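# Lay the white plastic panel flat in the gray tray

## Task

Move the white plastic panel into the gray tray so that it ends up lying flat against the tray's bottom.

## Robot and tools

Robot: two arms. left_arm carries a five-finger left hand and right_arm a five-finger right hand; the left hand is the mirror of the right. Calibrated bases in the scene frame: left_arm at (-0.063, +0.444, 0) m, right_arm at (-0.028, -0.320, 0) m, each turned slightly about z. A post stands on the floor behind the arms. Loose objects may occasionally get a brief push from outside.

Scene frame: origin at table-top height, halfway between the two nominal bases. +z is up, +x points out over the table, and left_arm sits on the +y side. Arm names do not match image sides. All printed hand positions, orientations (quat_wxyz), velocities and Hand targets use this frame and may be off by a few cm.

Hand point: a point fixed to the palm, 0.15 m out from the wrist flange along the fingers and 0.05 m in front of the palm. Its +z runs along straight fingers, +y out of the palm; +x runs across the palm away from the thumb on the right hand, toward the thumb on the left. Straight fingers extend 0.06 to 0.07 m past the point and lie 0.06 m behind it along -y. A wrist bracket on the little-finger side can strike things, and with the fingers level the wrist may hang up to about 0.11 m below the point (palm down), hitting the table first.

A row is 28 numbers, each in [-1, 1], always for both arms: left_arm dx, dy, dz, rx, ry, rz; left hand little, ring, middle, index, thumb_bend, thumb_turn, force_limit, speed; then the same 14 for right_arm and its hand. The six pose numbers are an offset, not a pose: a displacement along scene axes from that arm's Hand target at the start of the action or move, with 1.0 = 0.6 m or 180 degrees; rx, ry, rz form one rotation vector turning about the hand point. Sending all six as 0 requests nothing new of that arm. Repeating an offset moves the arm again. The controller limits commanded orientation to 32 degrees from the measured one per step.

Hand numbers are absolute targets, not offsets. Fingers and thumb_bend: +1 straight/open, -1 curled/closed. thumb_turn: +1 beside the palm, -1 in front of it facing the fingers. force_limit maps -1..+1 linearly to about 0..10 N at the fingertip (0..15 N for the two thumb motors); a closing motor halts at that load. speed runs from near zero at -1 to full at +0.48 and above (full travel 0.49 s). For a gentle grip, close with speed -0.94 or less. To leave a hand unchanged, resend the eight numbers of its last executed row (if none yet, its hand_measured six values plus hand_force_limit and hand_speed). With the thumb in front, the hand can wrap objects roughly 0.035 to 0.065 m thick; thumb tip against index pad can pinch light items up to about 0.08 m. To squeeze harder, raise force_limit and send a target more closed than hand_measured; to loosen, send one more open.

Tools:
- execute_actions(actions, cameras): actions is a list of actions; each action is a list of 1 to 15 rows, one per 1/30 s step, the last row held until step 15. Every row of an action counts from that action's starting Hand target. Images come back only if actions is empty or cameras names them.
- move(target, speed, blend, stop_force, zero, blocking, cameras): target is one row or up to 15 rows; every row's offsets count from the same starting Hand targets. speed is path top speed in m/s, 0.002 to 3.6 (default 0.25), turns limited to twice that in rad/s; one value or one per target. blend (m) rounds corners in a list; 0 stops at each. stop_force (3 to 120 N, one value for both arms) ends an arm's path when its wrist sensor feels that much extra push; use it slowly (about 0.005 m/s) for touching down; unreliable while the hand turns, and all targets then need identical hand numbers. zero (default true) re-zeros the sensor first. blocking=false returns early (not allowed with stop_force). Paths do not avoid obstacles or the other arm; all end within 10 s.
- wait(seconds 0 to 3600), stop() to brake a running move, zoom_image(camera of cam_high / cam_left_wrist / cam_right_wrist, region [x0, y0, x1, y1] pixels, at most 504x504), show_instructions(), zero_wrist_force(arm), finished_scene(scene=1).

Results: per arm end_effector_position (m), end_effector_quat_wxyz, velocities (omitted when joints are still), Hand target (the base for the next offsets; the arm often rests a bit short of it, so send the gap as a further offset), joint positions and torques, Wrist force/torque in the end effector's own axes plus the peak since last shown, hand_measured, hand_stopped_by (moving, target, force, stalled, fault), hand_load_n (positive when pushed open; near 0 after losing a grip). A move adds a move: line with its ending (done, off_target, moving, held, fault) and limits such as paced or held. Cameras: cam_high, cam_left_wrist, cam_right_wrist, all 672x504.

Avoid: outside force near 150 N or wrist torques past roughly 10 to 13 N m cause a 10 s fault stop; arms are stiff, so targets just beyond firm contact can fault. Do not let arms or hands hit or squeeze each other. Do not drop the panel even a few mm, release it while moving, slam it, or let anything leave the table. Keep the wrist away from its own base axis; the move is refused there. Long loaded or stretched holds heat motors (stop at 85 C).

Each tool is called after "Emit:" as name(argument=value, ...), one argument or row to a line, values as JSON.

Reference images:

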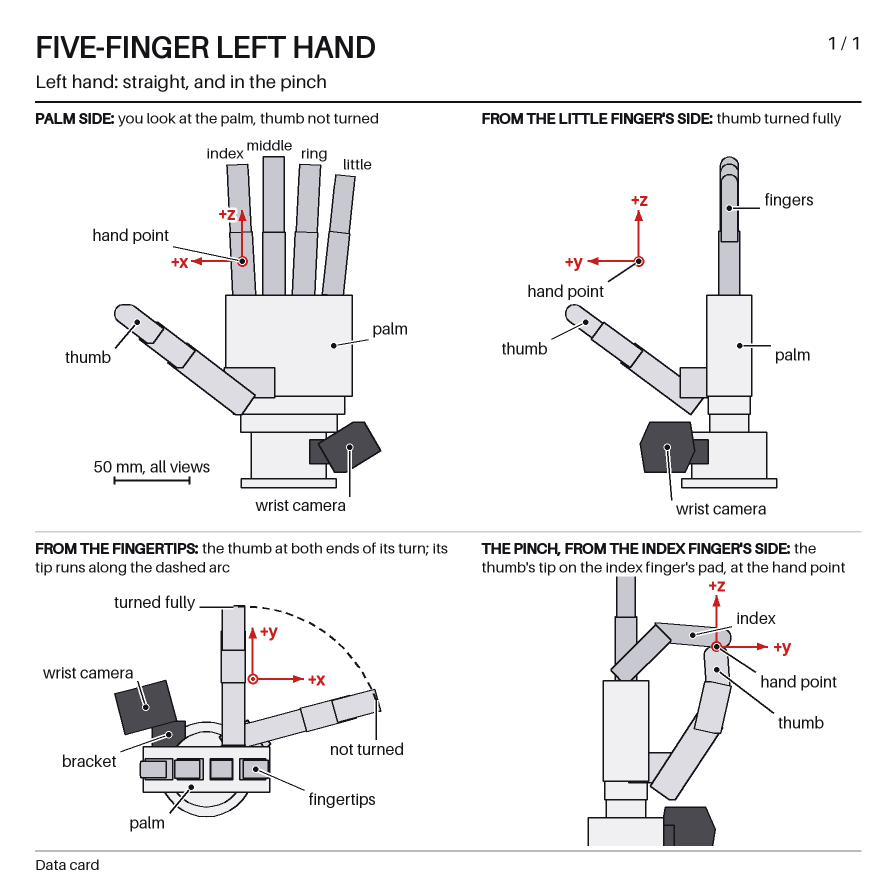

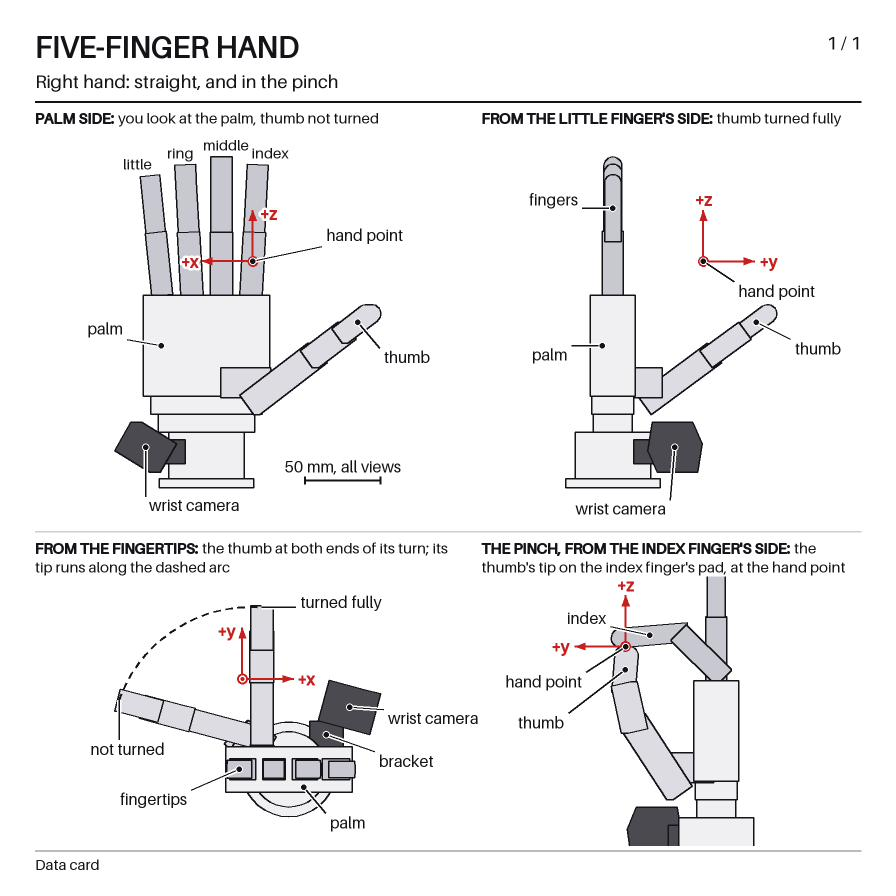

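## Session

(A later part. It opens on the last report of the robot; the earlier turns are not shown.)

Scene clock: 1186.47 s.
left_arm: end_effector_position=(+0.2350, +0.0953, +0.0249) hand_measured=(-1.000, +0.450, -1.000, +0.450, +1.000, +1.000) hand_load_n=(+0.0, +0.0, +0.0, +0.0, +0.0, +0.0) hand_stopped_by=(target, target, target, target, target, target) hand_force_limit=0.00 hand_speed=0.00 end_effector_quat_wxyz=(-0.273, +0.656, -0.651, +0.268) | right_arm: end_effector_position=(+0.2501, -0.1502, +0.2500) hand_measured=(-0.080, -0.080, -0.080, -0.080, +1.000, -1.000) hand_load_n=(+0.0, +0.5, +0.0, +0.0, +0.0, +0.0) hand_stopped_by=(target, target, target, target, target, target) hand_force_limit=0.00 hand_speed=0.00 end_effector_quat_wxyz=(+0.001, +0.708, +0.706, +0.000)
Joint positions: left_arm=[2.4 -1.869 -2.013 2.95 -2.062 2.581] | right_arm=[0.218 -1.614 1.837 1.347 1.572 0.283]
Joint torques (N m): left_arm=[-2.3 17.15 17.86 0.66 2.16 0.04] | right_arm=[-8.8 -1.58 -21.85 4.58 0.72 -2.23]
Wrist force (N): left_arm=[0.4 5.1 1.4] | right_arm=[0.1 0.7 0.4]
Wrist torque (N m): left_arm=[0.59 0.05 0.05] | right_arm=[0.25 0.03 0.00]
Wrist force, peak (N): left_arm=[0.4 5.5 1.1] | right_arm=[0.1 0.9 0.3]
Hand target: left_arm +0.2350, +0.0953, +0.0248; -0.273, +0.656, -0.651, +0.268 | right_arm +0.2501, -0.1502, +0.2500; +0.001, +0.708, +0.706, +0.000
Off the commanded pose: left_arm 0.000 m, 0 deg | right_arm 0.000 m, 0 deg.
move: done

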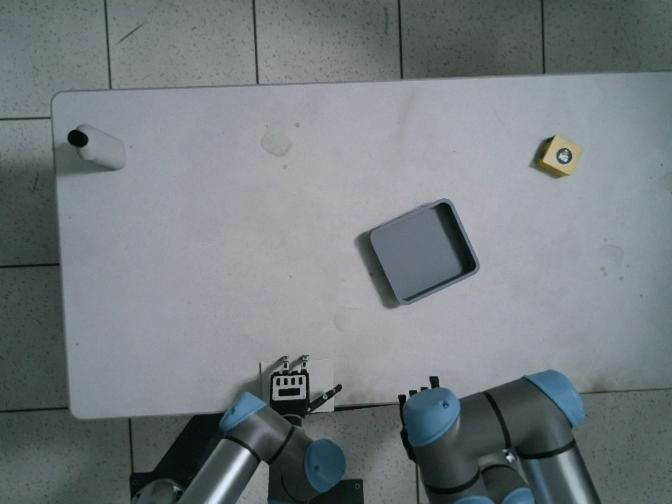

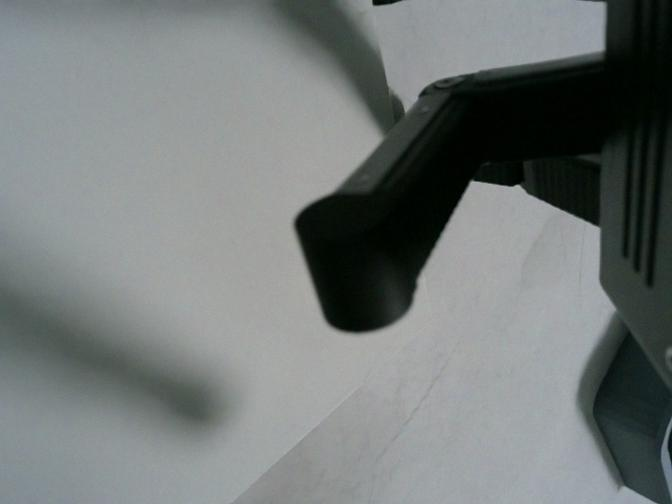

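Emit:
move(
  target=[-0.0258, 0, 0, 0, 0, 0, -1, 0.45, -1, 0.45, 1, 1, 0, 0, 0,0,0,0,0,0, -0.08, -0.08, -0.08, -0.08, 1, -1, 0, 0],
  speed=0.06,
)

Emit:
move(
  target=[
    [0.01, 0, 0.0, 0, 0, 0, -1, 0.45, -1, 0.45, 1, 1, 0, 0, 0,0,0,0,0,0, -0.08, -0.08, -0.08, -0.08, 1, -1, 0, 0],
    [0.015, 0, 0.133, 0, 0, 0, -1, 0.45, -1, 0.45, 1, 1, 0, 0, 0,0,0,0,0,0, -0.08, -0.08, -0.08, -0.08, 1, -1, 0, 0],
    [0.269, 0.55, 0.25, 0, 0, 0, -1, 0.45, -1, 0.45, 1, 1, 0, 0, 0,0,0,0,0,0, -0.08, -0.08, -0.08, -0.08, 1, -1, 0, 0],
  ],
  speed=[0.1, 0.3, 0.35],
  blend=[0.002, 0.04, 0],
)

Emit:
move(
  target=[
    [0, 0, 0, 0, 0, 0, -1, 0.45, -1, 0.45, 1, 1, 0, 0, -0.217,0.217,-0.083,0,0,0, -0.08, -0.08, -0.08, -0.08, 1, -1, 0, 0],
    [0, 0, 0, 0, 0, 0, -1, 0.45, -1, 0.45, 1, 1, 0, 0, -0.275,0.402,-0.217,0,0,0, -0.08, -0.08, -0.08, -0.08, 1, -1, 0, 0],
    [0, 0, 0, 0, 0, 0, -1, 0.45, -1, 0.45, 1, 1, 0, 0, -0.275,0.402,-0.4133,0,0,0, -0.08, -0.08, -0.08, -0.08, 1, -1, 0, 0],
  ],
  speed=[0.3, 0.3, 0.15],
  blend=[0.05, 0.03, 0],
  cameras=["cam_high", "cam_right_wrist"],
)

Emit:
zoom_image(
  camera="cam_high",
  region=[220, 330, 350, 440],
)

Scene clock: 1216.20 s.
left_arm: end_effector_position=(+0.2195, +0.0954, +0.0249) hand_measured=(-1.000, +0.450, -1.000, +0.450, +1.000, +1.000) hand_load_n=(+0.0, +0.0, +0.0, +0.0, +0.0, +0.0) hand_stopped_by=(target, target, target, target, target, target) hand_force_limit=0.00 hand_speed=0.00 end_effector_quat_wxyz=(-0.273, +0.656, -0.651, +0.268) end_effector_velocity=(+0.001, -0.001, +0.000) end_effector_angular_velocity=(-0.001, +0.002, -0.004) | right_arm: end_effector_position=(+0.2501, -0.1502, +0.2500) hand_measured=(-0.080, -0.080, -0.080, -0.080, +1.000, -1.000) hand_load_n=(+0.0, +0.0, +0.0, +0.0, +0.0, +0.0) hand_stopped_by=(target, target, target, target, target, target) hand_force_limit=0.00 hand_speed=0.00 end_effector_quat_wxyz=(+0.001, +0.708, +0.706, +0.000)
Joint positions: left_arm=[2.369 -1.858 -2.032 2.944 -2.081 2.552] | right_arm=[0.218 -1.614 1.837 1.347 1.572 0.283]
Joint velocities: left_arm=[0.003 -0.001 0.002 0.001 0.005 0.005] | right_arm=[within noise]
Joint torques (N m): left_arm=[5.26 16 21.85 0.38 2.16 1.67] | right_arm=[-7.85 -2.67 -22.59 4.42 0.53 -2]
Wrist force (N): left_arm=[0.3 5.0 1.3] | right_arm=[0.0 0.7 0.3]
Wrist torque (N m): left_arm=[0.58 0.06 0.04] | right_arm=[0.26 0.05 -0.01]
Wrist force, peak (N): left_arm=[0.3 5.5 1.1] | right_arm=[0.1 0.9 0.5]
Hand target: left_arm +0.2195, +0.0953, +0.0248; -0.273, +0.656, -0.651, +0.268 | right_arm +0.2501, -0.1502, +0.2500; +0.001, +0.708, +0.706, +0.000
Off the commanded pose: left_arm 0.000 m, 0 deg | right_arm 0.000 m, 0 deg.
move: done

Scene clock: 1218.13 s.
left_arm: end_effector_position=(+0.3809, +0.4253, +0.1748) hand_measured=(-1.000, +0.450, -1.000, +0.450, +1.000, +1.000) hand_load_n=(+0.0, +0.0, +0.0, +0.0, +0.0, +0.0) hand_stopped_by=(target, target, target, target, target, target) hand_force_limit=0.00 hand_speed=0.00 end_effector_quat_wxyz=(-0.273, +0.656, -0.651, +0.268) end_effector_velocity=(+0.001, +0.002, +0.001) end_effector_angular_velocity=(+0.004, -0.003, +0.000) | right_arm: end_effector_position=(+0.2501, -0.1502, +0.2500) hand_measured=(-0.080, -0.080, -0.080, -0.080, +1.000, -1.000) hand_load_n=(+0.0, +0.0, +0.0, +0.0, +0.0, +0.0) hand_stopped_by=(target, target, target, target, target, target) hand_force_limit=0.00 hand_speed=0.00 end_effector_quat_wxyz=(+0.001, +0.708, +0.706, +0.000)
Joint positions: left_arm=[3.594 -1.53 -1.939 2.627 -1.251 3.486] | right_arm=[0.218 -1.614 1.837 1.347 1.572 0.283]
Joint velocities: left_arm=[0.004 -0.001 0.003 0 0.001 0.005] | right_arm=[within noise]
Joint torques (N m): left_arm=[5.49 7.46 24.23 -1.12 2.7 1.75] | right_arm=[-8.2 -2.14 -22.6 4.43 0.37 -2.08]
Wrist force (N): left_arm=[0.7 4.8 1.4] | right_arm=[0.1 0.4 0.2]
Wrist torque (N m): left_arm=[0.52 0.00 -0.14] | right_arm=[0.22 0.05 -0.01]
Wrist force, peak (N): left_arm=[0.4 6.5 3.4] | right_arm=[0.0 0.9 0.3]
Hand target: left_arm +0.3809, +0.4253, +0.1748; -0.273, +0.656, -0.651, +0.268 | right_arm +0.2501, -0.1502, +0.2500; +0.001, +0.708, +0.706, +0.000
Off the commanded pose: left_arm 0.000 m, 0 deg | right_arm 0.000 m, 0 deg.
move: done; blend cut to 0.0399 m at target 2

Scene clock: 1220.53 s.
left_arm: end_effector_position=(+0.3809, +0.4253, +0.1748) hand_measured=(-1.000, +0.450, -1.000, +0.450, +1.000, +1.000) hand_load_n=(+0.0, +0.0, +0.0, +0.0, +0.0, +0.0) hand_stopped_by=(target, target, target, target, target, target) hand_force_limit=0.00 hand_speed=0.00 end_effector_quat_wxyz=(-0.273, +0.656, -0.651, +0.268) | right_arm: end_effector_position=(+0.0851, +0.0909, +0.0021) hand_measured=(-0.080, -0.080, -0.080, -0.080, +1.000, -1.000) hand_load_n=(+0.0, +0.0, +0.0, +0.0, +0.0, +0.0) hand_stopped_by=(target, target, target, target, target, target) hand_force_limit=0.00 hand_speed=0.00 end_effector_quat_wxyz=(+0.001, +0.708, +0.706, +0.000)
Joint positions: left_arm=[3.594 -1.53 -1.938 2.627 -1.251 3.486] | right_arm=[1.087 -0.985 1.724 0.832 1.572 1.152]
Joint torques (N m): left_arm=[6.26 7.3 24.08 -2.59 3.18 1.3] | right_arm=[6.42 -31.76 -18.25 0.58 -0.33 2.01]
Wrist force (N): left_arm=[0.7 4.9 1.5] | right_arm=[-0.1 0.3 -0.1]
Wrist torque (N m): left_arm=[0.52 0.00 -0.15] | right_arm=[0.24 0.11 -0.05]
Wrist force, peak (N): left_arm=[0.5 5.1 1.4] | right_arm=[-1.0 2.6 -0.6]
Hand target: left_arm +0.3809, +0.4253, +0.1748; -0.273, +0.656, -0.651, +0.268 | right_arm +0.0851, +0.0910, +0.0020; +0.001, +0.708, +0.706, +0.000
Off the commanded pose: left_arm 0.000 m, 0 deg | right_arm 0.000 m, 0 deg.
move: done

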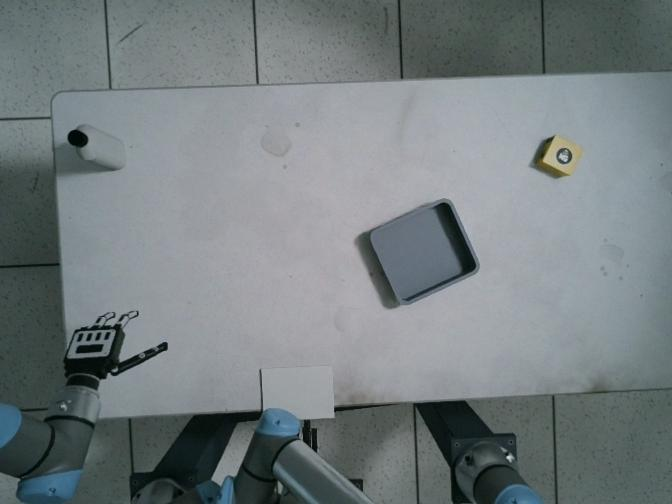

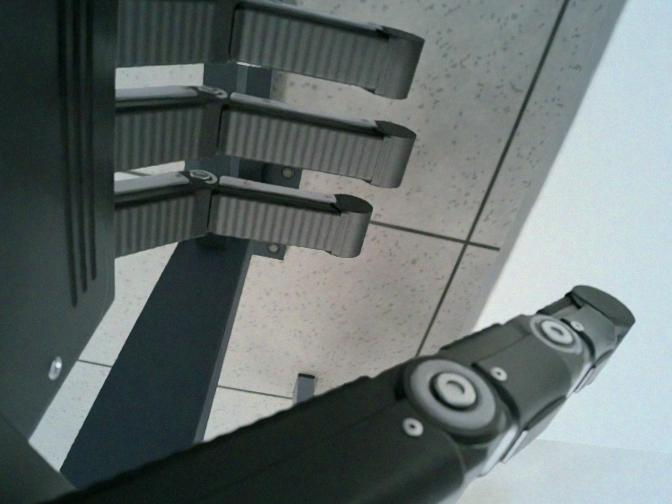

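Scaled by 3.877 from the camera's image (finer frame: 960x720).

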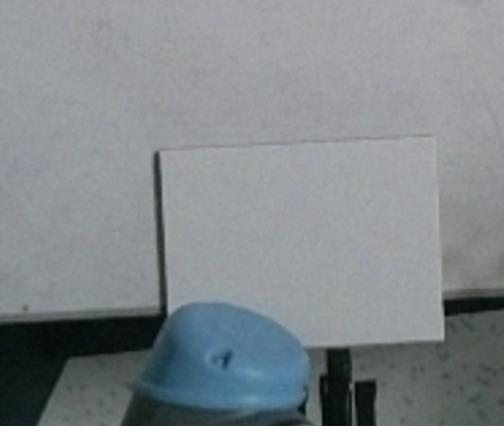

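Emit:
move(
  target=[0, 0, 0, 0, 0, 0, -1, 0.45, -1, 0.45, 1, 1, 0, 0, 0.0767,0,0,0,0,0, -0.08, -0.08, -0.08, -0.08, 1, -1, 0, 0],
  speed=0.04,
  stop_force=4,
  cameras=["cam_high", "cam_right_wrist"],
)

Scene clock: 1238.00 s.
left_arm: end_effector_position=(+0.3809, +0.4253, +0.1748) hand_measured=(-1.000, +0.450, -1.000, +0.450, +1.000, +1.000) hand_load_n=(+0.0, +0.0, +0.0, +0.0, +0.0, +0.0) hand_stopped_by=(target, target, target, target, target, target) hand_force_limit=0.00 hand_speed=0.00 end_effector_quat_wxyz=(-0.273, +0.656, -0.651, +0.268) | right_arm: end_effector_position=(+0.1312, +0.0910, +0.0020) hand_measured=(-0.080, -0.080, -0.080, -0.080, +1.000, -1.000) hand_load_n=(+0.0, +0.0, +0.0, +0.0, -0.5, +0.0) hand_stopped_by=(target, target, target, target, target, target) hand_force_limit=0.00 hand_speed=0.00 end_effector_quat_wxyz=(+0.001, +0.708, +0.706, +0.000)
Joint positions: left_arm=[3.594 -1.53 -1.938 2.627 -1.251 3.486] | right_arm=[0.991 -0.971 1.698 0.843 1.572 1.056]
Joint torques (N m): left_arm=[4.04 6.6 22.92 -2.23 2.96 1.07] | right_arm=[7.66 -48.5 -4.13 0.38 -1.29 1.8]
Wrist force (N): left_arm=[0.8 5.0 1.4] | right_arm=[-0.2 0.6 0.2]
Wrist torque (N m): left_arm=[0.54 -0.02 -0.14] | right_arm=[0.28 0.08 0.06]
Wrist force, peak (N): left_arm=[0.7 5.2 1.5] | right_arm=[-0.2 1.3 0.4]
Hand target: left_arm +0.3809, +0.4253, +0.1748; -0.273, +0.656, -0.651, +0.268 | right_arm +0.1312, +0.0910, +0.0020; +0.001, +0.708, +0.706, +0.000
Off the commanded pose: left_arm 0.000 m, 0 deg | right_arm 0.000 m, 0 deg.
move: done

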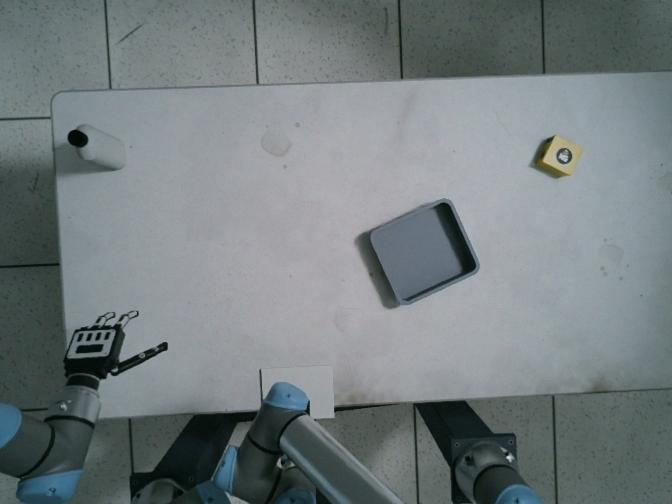

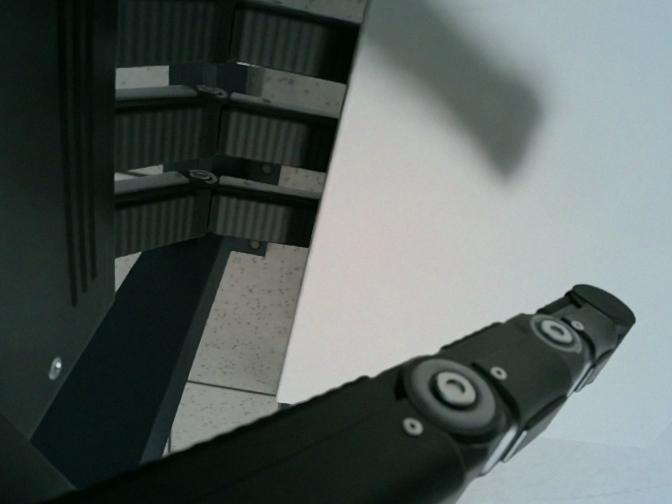

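Emit:
move(
  target=[0, 0, 0, 0, 0, 0, -1, 0.45, -1, 0.45, 1, 1, 0, 0, 0.002,0,0.0067,0,0,0, -0.08, -0.08, -0.08, -0.08, 0.3, -1, -0.6, -0.5],
  speed=0.02,
  cameras=["cam_right_wrist"],
)

Emit:
move(
  target=[0, 0, 0, 0, 0, 0, -1, 0.45, -1, 0.45, 1, 1, 0, 0, 0,0,0,0,0,0, -0.08, -0.08, -0.08, -0.08, -0.3, -1, -0.6, -0.92],
  speed=0.02,
  cameras=["cam_right_wrist"],
)

Scene clock: 1282.20 s.
left_arm: end_effector_position=(+0.3809, +0.4253, +0.1748) hand_measured=(-1.000, +0.450, -1.000, +0.450, +1.000, +1.000) hand_load_n=(+0.0, +0.0, +0.0, +0.0, +0.0, +0.0) hand_stopped_by=(target, target, target, target, target, target) hand_force_limit=0.00 hand_speed=0.00 end_effector_quat_wxyz=(-0.273, +0.656, -0.651, +0.268) | right_arm: end_effector_position=(+0.1324, +0.0910, +0.0060) hand_measured=(-0.080, -0.080, -0.080, -0.080, +0.300, -1.000) hand_load_n=(+0.0, +0.0, +0.0, +0.0, +0.5, +0.0) hand_stopped_by=(target, target, target, target, target, target) hand_force_limit=-0.60 hand_speed=-0.50 end_effector_quat_wxyz=(+0.001, +0.708, +0.706, +0.000)
Joint positions: left_arm=[3.594 -1.53 -1.938 2.627 -1.251 3.486] | right_arm=[0.989 -0.977 1.695 0.852 1.572 1.054]
Joint torques (N m): left_arm=[5.9 5.88 23.66 -2.44 2.98 0.74] | right_arm=[6.19 -22.61 -4.65 0.42 -1.15 1.96]
Wrist force (N): left_arm=[0.5 5.0 1.9] | right_arm=[-0.2 0.6 0.3]
Wrist torque (N m): left_arm=[0.52 0.03 -0.16] | right_arm=[0.27 0.06 0.08]
Wrist force, peak (N): left_arm=[0.6 5.1 1.6] | right_arm=[0.0 0.8 0.5]
Hand target: left_arm +0.3809, +0.4253, +0.1748; -0.273, +0.656, -0.651, +0.268 | right_arm +0.1324, +0.0910, +0.0060; +0.001, +0.708, +0.706, +0.000
Off the commanded pose: left_arm 0.000 m, 0 deg | right_arm 0.000 m, 0 deg.
move: done

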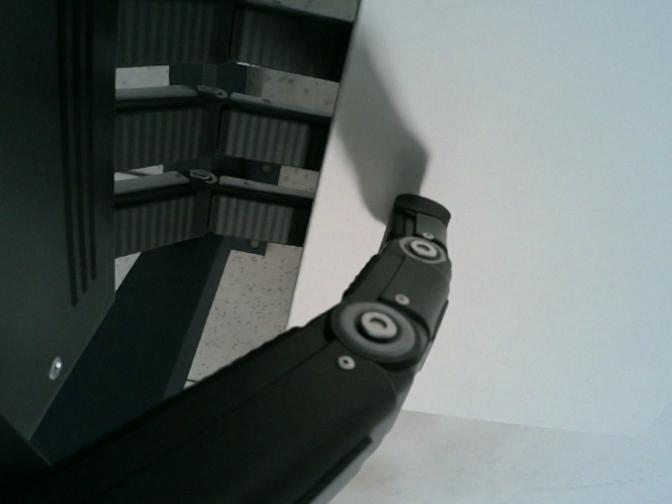

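Scene clock: 1285.60 s.
left_arm: end_effector_position=(+0.3809, +0.4253, +0.1748) hand_measured=(-1.000, +0.450, -1.000, +0.450, +1.000, +1.000) hand_load_n=(+0.0, +0.0, +0.0, +0.0, +0.0, +0.0) hand_stopped_by=(target, target, target, target, target, target) hand_force_limit=0.00 hand_speed=0.00 end_effector_quat_wxyz=(-0.273, +0.656, -0.651, +0.268) | right_arm: end_effector_position=(+0.1324, +0.0910, +0.0060) hand_measured=(-0.080, -0.080, -0.080, -0.080, -0.064, -1.000) hand_load_n=(+0.0, +0.5, +0.5, +1.0, +3.0, +0.5) hand_stopped_by=(target, target, target, target, force, target) hand_force_limit=-0.60 hand_speed=-0.92 end_effector_quat_wxyz=(+0.001, +0.708, +0.706, +0.000)
Joint positions: left_arm=[3.594 -1.53 -1.938 2.627 -1.251 3.486] | right_arm=[0.989 -0.977 1.695 0.852 1.572 1.054]
Joint torques (N m): left_arm=[4.59 7.04 24.04 -2.27 2.9 0.57] | right_arm=[6.08 -22.79 -4.43 0.55 -0.97 1.88]
Wrist force (N): left_arm=[0.5 4.9 1.5] | right_arm=[-0.1 1.2 -3.0]
Wrist torque (N m): left_arm=[0.52 0.03 -0.15] | right_arm=[0.35 0.11 0.08]
Wrist force, peak (N): left_arm=[0.9 5.2 1.6] | right_arm=[0.2 1.7 -3.2]
Hand target: left_arm +0.3809, +0.4253, +0.1748; -0.273, +0.656, -0.651, +0.268 | right_arm +0.1324, +0.0910, +0.0060; +0.001, +0.708, +0.706, +0.000
Off the commanded pose: left_arm 0.000 m, 0 deg | right_arm 0.000 m, 0 deg.
move: done

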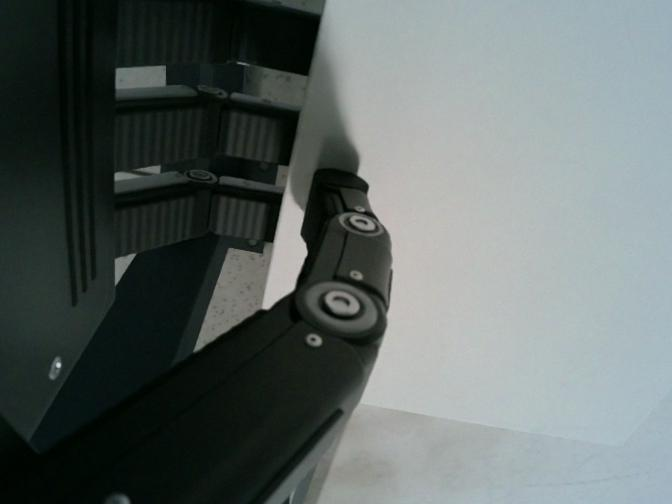

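Emit:
move(
  target=[0, 0, 0, 0, 0, 0, -1, 0.45, -1, 0.45, 1, 1, 0, 0, 0,0,0.002,0,0,0, -0.08, -0.08, -0.08, -0.08, -0.3, -1, -0.6, -0.92],
  speed=0.01,
)

Emit:
move(
  target=[0, 0, 0, 0, 0, 0, -1, 0.45, -1, 0.45, 1, 1, 0, 0, 0,0,0,0,0,0, -0.08, -0.08, -0.08, -0.08, -0.4, -1, -0.45, -0.94],
  speed=0.02,
  cameras=["cam_right_wrist"],
)

Scene clock: 1299.00 s.
left_arm: end_effector_position=(+0.3809, +0.4253, +0.1748) hand_measured=(-1.000, +0.450, -1.000, +0.450, +1.000, +1.000) hand_load_n=(+0.0, +0.0, +0.0, +0.5, +0.0, -0.5) hand_stopped_by=(target, target, target, target, target, target) hand_force_limit=0.00 hand_speed=0.00 end_effector_quat_wxyz=(-0.273, +0.656, -0.651, +0.268) | right_arm: end_effector_position=(+0.1323, +0.0909, +0.0072) hand_measured=(-0.080, -0.080, -0.080, -0.080, -0.064, -1.000) hand_load_n=(+0.0, +0.5, +0.0, +0.5, +0.5, +0.0) hand_stopped_by=(target, target, target, target, force, target) hand_force_limit=-0.60 hand_speed=-0.92 end_effector_quat_wxyz=(+0.001, +0.708, +0.706, +0.000)
Joint positions: left_arm=[3.594 -1.53 -1.938 2.627 -1.251 3.486] | right_arm=[0.989 -0.978 1.695 0.855 1.572 1.054]
Joint torques (N m): left_arm=[4.49 6.91 24.45 -2.2 2.87 0.17] | right_arm=[5.8 -45.42 -21.85 0.74 -0.71 1.92]
Wrist force (N): left_arm=[0.7 4.9 1.6] | right_arm=[-0.1 0.2 0.2]
Wrist torque (N m): left_arm=[0.53 0.00 -0.14] | right_arm=[0.20 0.04 0.08]
Wrist force, peak (N): left_arm=[0.6 5.3 1.6] | right_arm=[-0.1 1.2 -3.5]
Hand target: left_arm +0.3809, +0.4253, +0.1748; -0.273, +0.656, -0.651, +0.268 | right_arm +0.1324, +0.0910, +0.0072; +0.001, +0.708, +0.706, +0.000
Off the commanded pose: left_arm 0.000 m, 0 deg | right_arm 0.000 m, 0 deg.
move: done

Scene clock: 1299.73 s.
left_arm: end_effector_position=(+0.3809, +0.4253, +0.1748) hand_measured=(-1.000, +0.450, -1.000, +0.450, +1.000, +1.000) hand_load_n=(+0.0, +0.0, +0.0, +0.0, +0.0, +0.0) hand_stopped_by=(target, target, target, target, target, target) hand_force_limit=0.00 hand_speed=0.00 end_effector_quat_wxyz=(-0.273, +0.656, -0.651, +0.268) | right_arm: end_effector_position=(+0.1324, +0.0910, +0.0072) hand_measured=(-0.080, -0.080, -0.080, -0.080, -0.108, -1.000) hand_load_n=(+0.0, +1.0, +0.0, +1.0, +4.0, +0.0) hand_stopped_by=(target, target, target, target, force, target) hand_force_limit=-0.45 hand_speed=-0.94 end_effector_quat_wxyz=(+0.001, +0.708, +0.706, +0.000)
Joint positions: left_arm=[3.594 -1.53 -1.938 2.627 -1.251 3.486] | right_arm=[0.989 -0.978 1.695 0.855 1.572 1.054]
Joint torques (N m): left_arm=[4.54 6.8 24.61 -2.14 2.83 0.27] | right_arm=[6.45 -48.29 -20.09 0.15 -0.64 1.86]
Wrist force (N): left_arm=[0.5 4.9 1.5] | right_arm=[-0.1 0.9 -2.3]
Wrist torque (N m): left_arm=[0.53 0.03 -0.16] | right_arm=[0.28 0.09 0.07]
Wrist force, peak (N): left_arm=[0.6 5.2 1.6] | right_arm=[0.1 1.2 -2.5]
Hand target: left_arm +0.3809, +0.4253, +0.1748; -0.273, +0.656, -0.651, +0.268 | right_arm +0.1324, +0.0910, +0.0072; +0.001, +0.708, +0.706, +0.000
Off the commanded pose: left_arm 0.000 m, 0 deg | right_arm 0.000 m, 0 deg.
move: done

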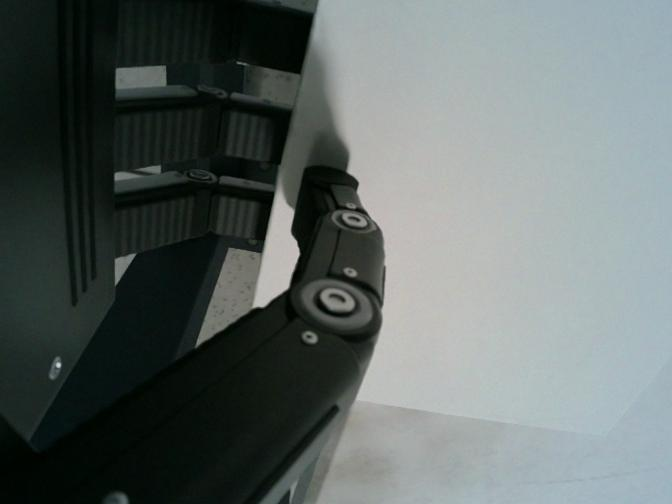

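Emit:
move(
  target=[
    [0, 0, 0, 0, 0, 0, -1, 0.45, -1, 0.45, 1, 1, 0, 0, 0,0,0.0025,0,0,0, -0.08, -0.08, -0.08, -0.08, -0.4, -1, -0.45, -0.94],
    [0, 0, 0, 0, 0, 0, -1, 0.45, -1, 0.45, 1, 1, 0, 0, -0.0233,0,0.0025,0,0,0, -0.08, -0.08, -0.08, -0.08, -0.4, -1, -0.45, -0.94],
  ],
  speed=0.02,
  blend=[0.0005, 0],
  cameras=["cam_right_wrist", "cam_high"],
)

Emit:
zoom_image(
  camera="cam_high",
  region=[220, 330, 350, 440],
)

Scene clock: 1308.10 s.
left_arm: end_effector_position=(+0.3809, +0.4253, +0.1748) hand_measured=(-1.000, +0.450, -1.000, +0.450, +1.000, +1.000) hand_load_n=(+0.0, +0.0, +0.0, +0.0, +0.0, +0.0) hand_stopped_by=(target, target, target, target, target, target) hand_force_limit=0.00 hand_speed=0.00 end_effector_quat_wxyz=(-0.273, +0.656, -0.651, +0.268) | right_arm: end_effector_position=(+0.1183, +0.0909, +0.0087) hand_measured=(-0.080, -0.080, -0.080, -0.080, -0.108, -1.000) hand_load_n=(+0.0, +1.0, +0.5, +1.0, +2.5, +0.0) hand_stopped_by=(target, target, target, target, force, target) hand_force_limit=-0.45 hand_speed=-0.94 end_effector_quat_wxyz=(+0.001, +0.708, +0.706, +0.000)
Joint positions: left_arm=[3.594 -1.53 -1.938 2.627 -1.251 3.486] | right_arm=[1.018 -0.986 1.704 0.854 1.572 1.082]
Joint torques (N m): left_arm=[4.62 7 23.36 -2.02 2.73 -0.08] | right_arm=[-8.45 -41.27 -15.58 1.16 -1.34 -2.06]
Wrist force (N): left_arm=[0.7 5.0 1.5] | right_arm=[-0.3 0.2 0.2]
Wrist torque (N m): left_arm=[0.54 -0.01 -0.15] | right_arm=[0.20 0.06 -0.07]
Wrist force, peak (N): left_arm=[0.6 5.2 1.7] | right_arm=[-0.4 1.0 -2.7]
Hand target: left_arm +0.3809, +0.4253, +0.1748; -0.273, +0.656, -0.651, +0.268 | right_arm +0.1184, +0.0910, +0.0087; +0.001, +0.708, +0.706, +0.000
Off the commanded pose: left_arm 0.000 m, 0 deg | right_arm 0.000 m, 0 deg.
move: done
Images, in order (width x height): cam_high 672x504, cam_right_wrist 672x504.

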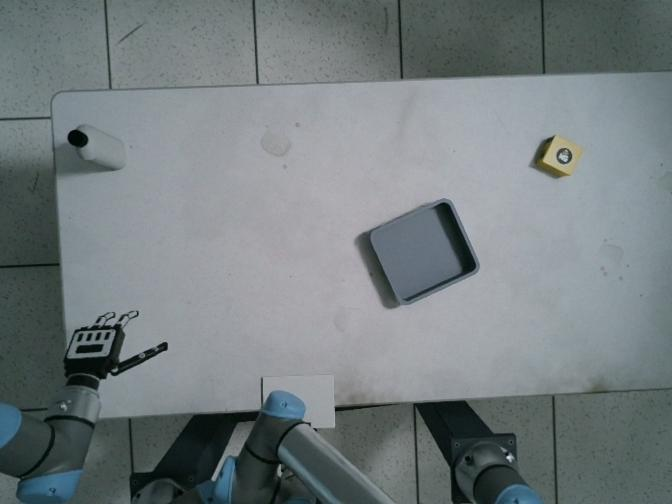

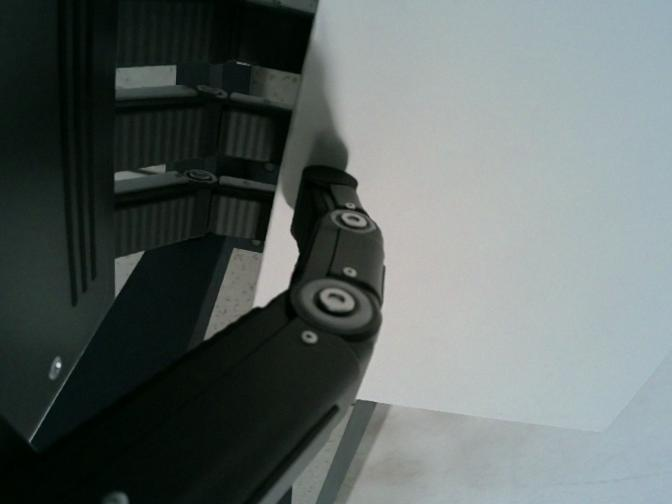

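Scaled by 3.877 from the camera's image (finer frame: 960x720).

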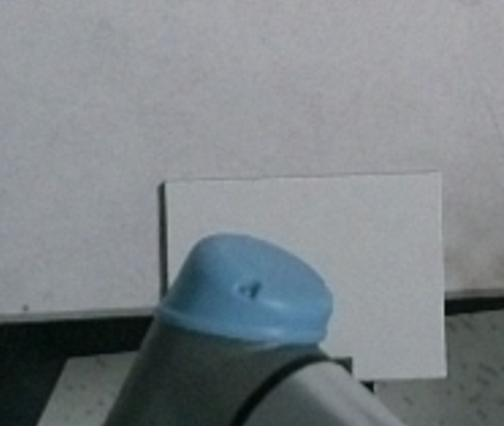

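Emit:
move(
  target=[0, 0, 0, 0, 0, 0, -1, 0.45, -1, 0.45, 1, 1, 0, 0, 0,0,0,0,0,0, -0.08, -0.08, -0.08, -0.08, 0.2, -1, -0.45, -0.6],
  speed=0.02,
)

Emit:
move(
  target=[
    [0, 0, 0, 0, 0, 0, -1, 0.45, -1, 0.45, 1, 1, 0, 0, 0,0,-0.0048,0,0,0, -0.08, -0.08, -0.08, -0.08, 0.2, -1, -0.45, -0.6],
    [0, 0, 0, 0, 0, 0, -1, 0.45, -1, 0.45, 1, 1, 0, 0, 0.018,0,-0.0048,0,0,0, -0.08, -0.08, -0.08, -0.08, 0.2, -1, -0.45, -0.6],
    [0, 0, 0, 0, 0, 0, -1, 0.45, -1, 0.45, 1, 1, 0, 0, 0.018,0,-0.002,0,0,0, -0.08, -0.08, -0.08, -0.08, 0.2, -1, -0.45, -0.6],
  ],
  speed=0.02,
  blend=[0.0003, 0.0003, 0],
  cameras=["cam_right_wrist"],
)

Scene clock: 1324.77 s.
left_arm: end_effector_position=(+0.3809, +0.4253, +0.1748) hand_measured=(-1.000, +0.450, -1.000, +0.450, +1.000, +1.000) hand_load_n=(+0.0, +0.0, +0.0, +0.0, +0.0, +0.0) hand_stopped_by=(target, target, target, target, target, target) hand_force_limit=0.00 hand_speed=0.00 end_effector_quat_wxyz=(-0.273, +0.656, -0.651, +0.268) | right_arm: end_effector_position=(+0.1184, +0.0910, +0.0087) hand_measured=(-0.080, -0.080, -0.080, -0.080, +0.200, -1.000) hand_load_n=(+0.0, +0.0, +0.0, +0.5, +0.0, +0.0) hand_stopped_by=(target, target, target, target, target, target) hand_force_limit=-0.45 hand_speed=-0.60 end_effector_quat_wxyz=(+0.001, +0.708, +0.706, +0.000)
Joint positions: left_arm=[3.594 -1.53 -1.938 2.627 -1.251 3.486] | right_arm=[1.017 -0.986 1.703 0.854 1.572 1.082]
Joint torques (N m): left_arm=[4.3 7.39 23.59 -2.21 2.51 -0.29] | right_arm=[-8.17 -22.6 -21.1 4.22 -1.4 -2.01]
Wrist force (N): left_arm=[0.7 4.9 1.4] | right_arm=[-0.1 0.5 0.7]
Wrist torque (N m): left_arm=[0.53 0.00 -0.15] | right_arm=[0.21 0.04 -0.05]
Wrist force, peak (N): left_arm=[0.7 5.2 1.7] | right_arm=[-0.4 0.6 1.3]
Hand target: left_arm +0.3809, +0.4253, +0.1748; -0.273, +0.656, -0.651, +0.268 | right_arm +0.1184, +0.0910, +0.0087; +0.001, +0.708, +0.706, +0.000
Off the commanded pose: left_arm 0.000 m, 0 deg | right_arm 0.000 m, 0 deg.
move: done

Scene clock: 1325.80 s.
left_arm: end_effector_position=(+0.3809, +0.4253, +0.1748) hand_measured=(-1.000, +0.450, -1.000, +0.450, +1.000, +1.000) hand_load_n=(+0.5, +0.0, +0.0, +0.0, +0.0, +0.0) hand_stopped_by=(target, target, target, target, target, target) hand_force_limit=0.00 hand_speed=0.00 end_effector_quat_wxyz=(-0.273, +0.656, -0.651, +0.268) | right_arm: end_effector_position=(+0.1292, +0.0910, +0.0076) hand_measured=(-0.080, -0.080, -0.080, -0.080, +0.200, -1.000) hand_load_n=(+0.0, +0.0, +0.0, +0.0, +0.0, +0.0) hand_stopped_by=(target, target, target, target, target, target) hand_force_limit=-0.45 hand_speed=-0.60 end_effector_quat_wxyz=(+0.001, +0.708, +0.706, +0.000)
Joint positions: left_arm=[3.594 -1.53 -1.938 2.627 -1.251 3.486] | right_arm=[0.995 -0.98 1.697 0.855 1.572 1.06]
Joint torques (N m): left_arm=[4.52 7.27 24.58 -2.06 2.28 -0.32] | right_arm=[7.66 -35.22 -13.09 0.79 -0.49 1.93]
Wrist force (N): left_arm=[0.6 5.2 1.5] | right_arm=[0.0 0.6 1.3]
Wrist torque (N m): left_arm=[0.56 0.01 -0.16] | right_arm=[0.20 0.01 0.09]
Wrist force, peak (N): left_arm=[0.5 5.2 1.7] | right_arm=[0.0 0.6 1.3]
Hand target: left_arm +0.3809, +0.4253, +0.1748; -0.273, +0.656, -0.651, +0.268 | right_arm +0.1292, +0.0910, +0.0075; +0.001, +0.708, +0.706, +0.000
Off the commanded pose: left_arm 0.000 m, 0 deg | right_arm 0.000 m, 0 deg.
move: done

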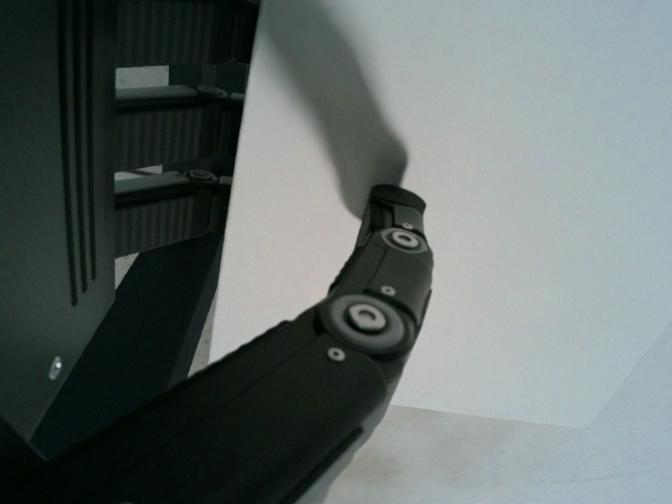

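Emit:
move(
  target=[0, 0, 0, 0, 0, 0, -1, 0.45, -1, 0.45, 1, 1, 0, 0, 0,0,0,0,0,0, -0.08, -0.08, -0.08, -0.08, -0.4, -1, -0.4, -0.92],
  speed=0.02,
  cameras=["cam_right_wrist"],
)

Scene clock: 1336.23 s.
left_arm: end_effector_position=(+0.3809, +0.4253, +0.1748) hand_measured=(-1.000, +0.450, -1.000, +0.450, +1.000, +1.000) hand_load_n=(+0.0, +0.0, +0.0, +0.0, +0.0, +0.0) hand_stopped_by=(target, target, target, target, target, target) hand_force_limit=0.00 hand_speed=0.00 end_effector_quat_wxyz=(-0.273, +0.656, -0.651, +0.268) | right_arm: end_effector_position=(+0.1292, +0.0910, +0.0075) hand_measured=(-0.080, -0.080, -0.080, -0.080, -0.036, -1.000) hand_load_n=(+0.5, +1.0, +0.0, +1.5, +4.0, +0.5) hand_stopped_by=(target, target, target, target, force, target) hand_force_limit=-0.40 hand_speed=-0.92 end_effector_quat_wxyz=(+0.001, +0.708, +0.706, +0.000)
Joint positions: left_arm=[3.594 -1.53 -1.938 2.627 -1.251 3.486] | right_arm=[0.995 -0.98 1.697 0.855 1.572 1.06]
Joint torques (N m): left_arm=[4.22 6.92 24.44 -2.1 2.37 -0.62] | right_arm=[7.18 -22.96 -4.67 0.3 1.05 1.84]
Wrist force (N): left_arm=[0.7 5.0 1.6] | right_arm=[-0.2 0.7 0.1]
Wrist torque (N m): left_arm=[0.53 0.00 -0.15] | right_arm=[0.18 0.04 0.05]
Wrist force, peak (N): left_arm=[0.6 5.3 1.8] | right_arm=[-0.1 0.7 1.3]
Hand target: left_arm +0.3809, +0.4253, +0.1748; -0.273, +0.656, -0.651, +0.268 | right_arm +0.1292, +0.0910, +0.0075; +0.001, +0.708, +0.706, +0.000
Off the commanded pose: left_arm 0.000 m, 0 deg | right_arm 0.000 m, 0 deg.
move: done

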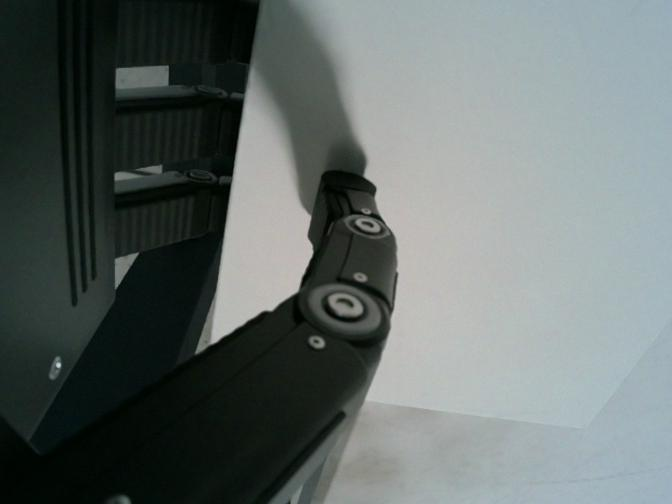

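Emit:
move(
  target=[0, 0, 0, 0, 0, 0, -1, 0.45, -1, 0.45, 1, 1, 0, 0, 0,0,0.05,0,0,0, -0.08, -0.08, -0.08, -0.08, -0.4, -1, -0.4, -0.92],
  speed=0.04,
  cameras=["cam_right_wrist", "cam_high"],
)

Scene clock: 1349.00 s.
left_arm: end_effector_position=(+0.3809, +0.4253, +0.1748) hand_measured=(-1.000, +0.450, -1.000, +0.450, +1.000, +1.000) hand_load_n=(+0.0, +0.0, +0.0, +0.0, +0.0, -0.5) hand_stopped_by=(target, target, target, target, target, target) hand_force_limit=0.00 hand_speed=0.00 end_effector_quat_wxyz=(-0.273, +0.656, -0.651, +0.268) | right_arm: end_effector_position=(+0.1292, +0.0911, +0.0377) hand_measured=(-0.080, -0.080, -0.080, -0.080, -0.036, -1.000) hand_load_n=(+0.0, +0.5, +3.5, +1.0, +0.0, +0.0) hand_stopped_by=(target, target, target, target, force, target) hand_force_limit=-0.40 hand_speed=-0.92 end_effector_quat_wxyz=(+0.001, +0.708, +0.706, +0.000) end_effector_velocity=(+0.000, +0.000, -0.002) end_effector_angular_velocity=(+0.001, +0.000, -0.001)
Joint positions: left_arm=[3.594 -1.53 -1.938 2.627 -1.251 3.486] | right_arm=[0.995 -1.025 1.677 0.92 1.572 1.06]
Joint velocities: left_arm=[within noise] | right_arm=[-0.001 0.004 0.001 -0.005 -0.001 0]
Joint torques (N m): left_arm=[3.58 7.94 24.32 -1.91 2.49 -1.03] | right_arm=[7.19 -21.53 -5.49 0.59 0.99 2.02]
Wrist force (N): left_arm=[0.7 4.9 1.5] | right_arm=[0.1 0.0 1.4]
Wrist torque (N m): left_arm=[0.53 -0.01 -0.15] | right_arm=[0.17 -0.01 0.05]
Wrist force, peak (N): left_arm=[0.5 5.3 1.7] | right_arm=[-0.1 -0.1 1.7]
Hand target: left_arm +0.3809, +0.4253, +0.1748; -0.273, +0.656, -0.651, +0.268 | right_arm +0.1292, +0.0910, +0.0375; +0.001, +0.708, +0.706, +0.000
Off the commanded pose: left_arm 0.000 m, 0 deg | right_arm 0.000 m, 0 deg.
move: done
Images, in order (width x height): cam_high 672x504, cam_right_wrist 672x504.

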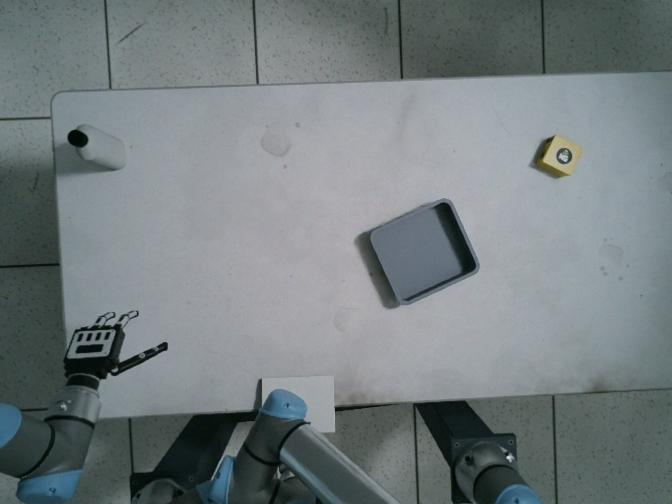

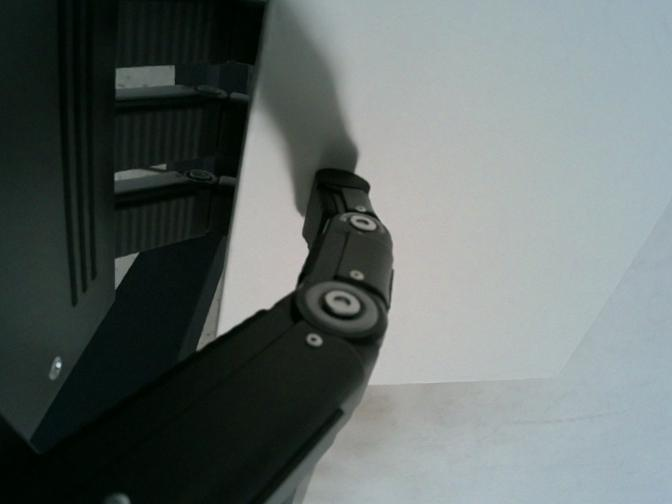

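Emit:
move(
  target=[0, 0, 0, 0, 0, 0, -1, 0.45, -1, 0.45, 1, 1, 0, 0, 0.2,0,0,0,0,0, -0.08, -0.08, -0.08, -0.08, -0.4, -1, -0.4, -0.92],
  speed=0.07,
  cameras=["cam_right_wrist", "cam_high"],
)

Emit:
zoom_image(
  camera="cam_high",
  region=[220, 290, 400, 440],
)

Scene clock: 1363.00 s.
left_arm: end_effector_position=(+0.3809, +0.4253, +0.1748) hand_measured=(-1.000, +0.450, -1.000, +0.450, +1.000, +1.000) hand_load_n=(+0.0, +0.0, +0.0, +0.0, +0.0, -0.5) hand_stopped_by=(target, target, target, target, target, target) hand_force_limit=0.00 hand_speed=0.00 end_effector_quat_wxyz=(-0.273, +0.656, -0.651, +0.268) | right_arm: end_effector_position=(+0.2492, +0.0909, +0.0374) hand_measured=(-0.080, -0.080, -0.080, -0.080, -0.036, -1.000) hand_load_n=(+0.0, +0.5, +3.5, +1.0, +0.0, +0.0) hand_stopped_by=(target, target, target, target, force, target) hand_force_limit=-0.40 hand_speed=-0.92 end_effector_quat_wxyz=(+0.001, +0.708, +0.706, +0.000)
Joint positions: left_arm=[3.594 -1.53 -1.938 2.627 -1.251 3.486] | right_arm=[0.78 -0.946 1.539 0.978 1.573 0.844]
Joint torques (N m): left_arm=[3.16 8.04 23.74 -1.78 2.01 -1.27] | right_arm=[6.9 -52.64 -5.56 0.05 -0.43 1.95]
Wrist force (N): left_arm=[0.8 5.2 1.6] | right_arm=[0.1 0.2 2.0]
Wrist torque (N m): left_arm=[0.56 -0.03 -0.15] | right_arm=[0.19 -0.07 0.06]
Wrist force, peak (N): left_arm=[0.7 5.3 1.7] | right_arm=[0.3 1.5 1.8]
Hand target: left_arm +0.3809, +0.4253, +0.1748; -0.273, +0.656, -0.651, +0.268 | right_arm +0.2492, +0.0910, +0.0375; +0.001, +0.708, +0.706, +0.000
Off the commanded pose: left_arm 0.000 m, 0 deg | right_arm 0.000 m, 0 deg.
move: done
Images, in order (width x height): cam_high 672x504, cam_right_wrist 672x504.

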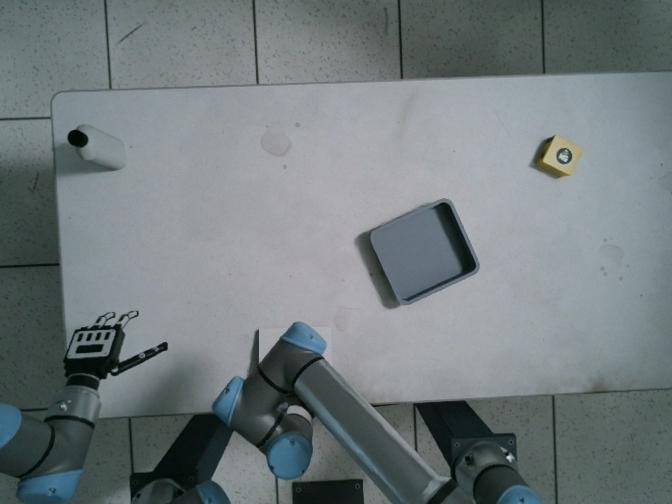

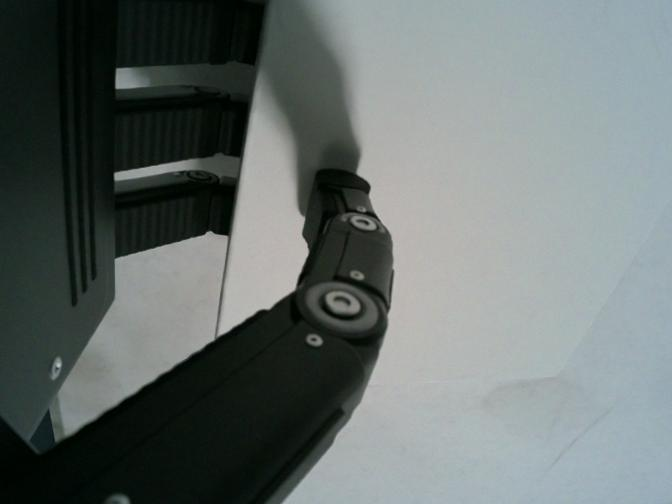

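Scaled by 2.800 from the camera's image (finer frame: 960x720).

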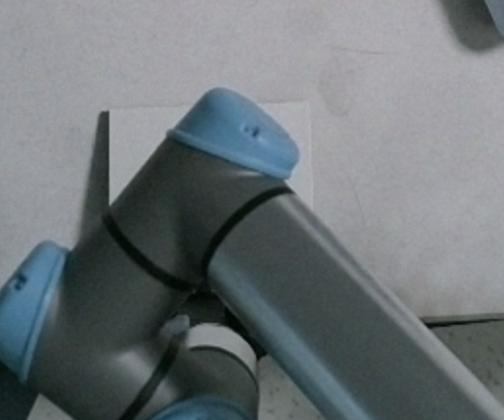

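Emit:
move(
  target=[0, 0, 0, 0, 0, 0, -1, 0.45, -1, 0.45, 1, 1, 0, 0, 0,0,-0.0267,0,0,0, -0.08, -0.08, -0.08, -0.08, -0.4, -1, -0.4, -0.92],
  speed=0.03,
  cameras=["cam_right_wrist"],
)

Scene clock: 1375.77 s.
left_arm: end_effector_position=(+0.3809, +0.4253, +0.1748) hand_measured=(-1.000, +0.450, -1.000, +0.450, +1.000, +1.000) hand_load_n=(+0.0, +0.0, +0.0, +0.0, +0.0, +0.0) hand_stopped_by=(target, target, target, target, target, target) hand_force_limit=0.00 hand_speed=0.00 end_effector_quat_wxyz=(-0.273, +0.656, -0.651, +0.268) | right_arm: end_effector_position=(+0.2491, +0.0909, +0.0213) hand_measured=(-0.080, -0.080, -0.080, -0.080, -0.036, -1.000) hand_load_n=(+0.0, +0.0, +0.0, +0.0, +0.0, +0.0) hand_stopped_by=(target, target, target, target, force, target) hand_force_limit=-0.40 hand_speed=-0.92 end_effector_quat_wxyz=(+0.001, +0.708, +0.706, +0.000) end_effector_velocity=(-0.001, -0.001, +0.001) end_effector_angular_velocity=(-0.002, +0.003, +0.000)
Joint positions: left_arm=[3.594 -1.53 -1.938 2.627 -1.251 3.486] | right_arm=[0.78 -0.924 1.551 0.944 1.572 0.844]
Joint velocities: left_arm=[within noise] | right_arm=[0 -0.002 0 0.005 -0.001 0]
Joint torques (N m): left_arm=[3.22 8.25 22.53 -2.07 2.21 -1.54] | right_arm=[-6.14 -50.34 -19.11 4.34 -0.9 -2.02]
Wrist force (N): left_arm=[0.6 5.1 1.7] | right_arm=[0.5 -2.5 -1.2]
Wrist torque (N m): left_arm=[0.54 0.01 -0.15] | right_arm=[0.12 -0.02 0.01]
Wrist force, peak (N): left_arm=[0.8 5.2 1.6] | right_arm=[0.2 -3.4 -3.2]
Hand target: left_arm +0.3809, +0.4253, +0.1748; -0.273, +0.656, -0.651, +0.268 | right_arm +0.2492, +0.0910, +0.0215; +0.001, +0.708, +0.706, +0.000
Off the commanded pose: left_arm 0.000 m, 0 deg | right_arm 0.000 m, 0 deg.
move: done

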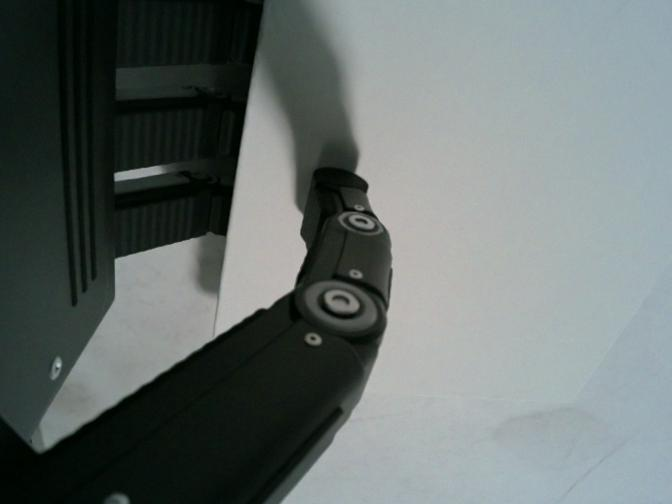

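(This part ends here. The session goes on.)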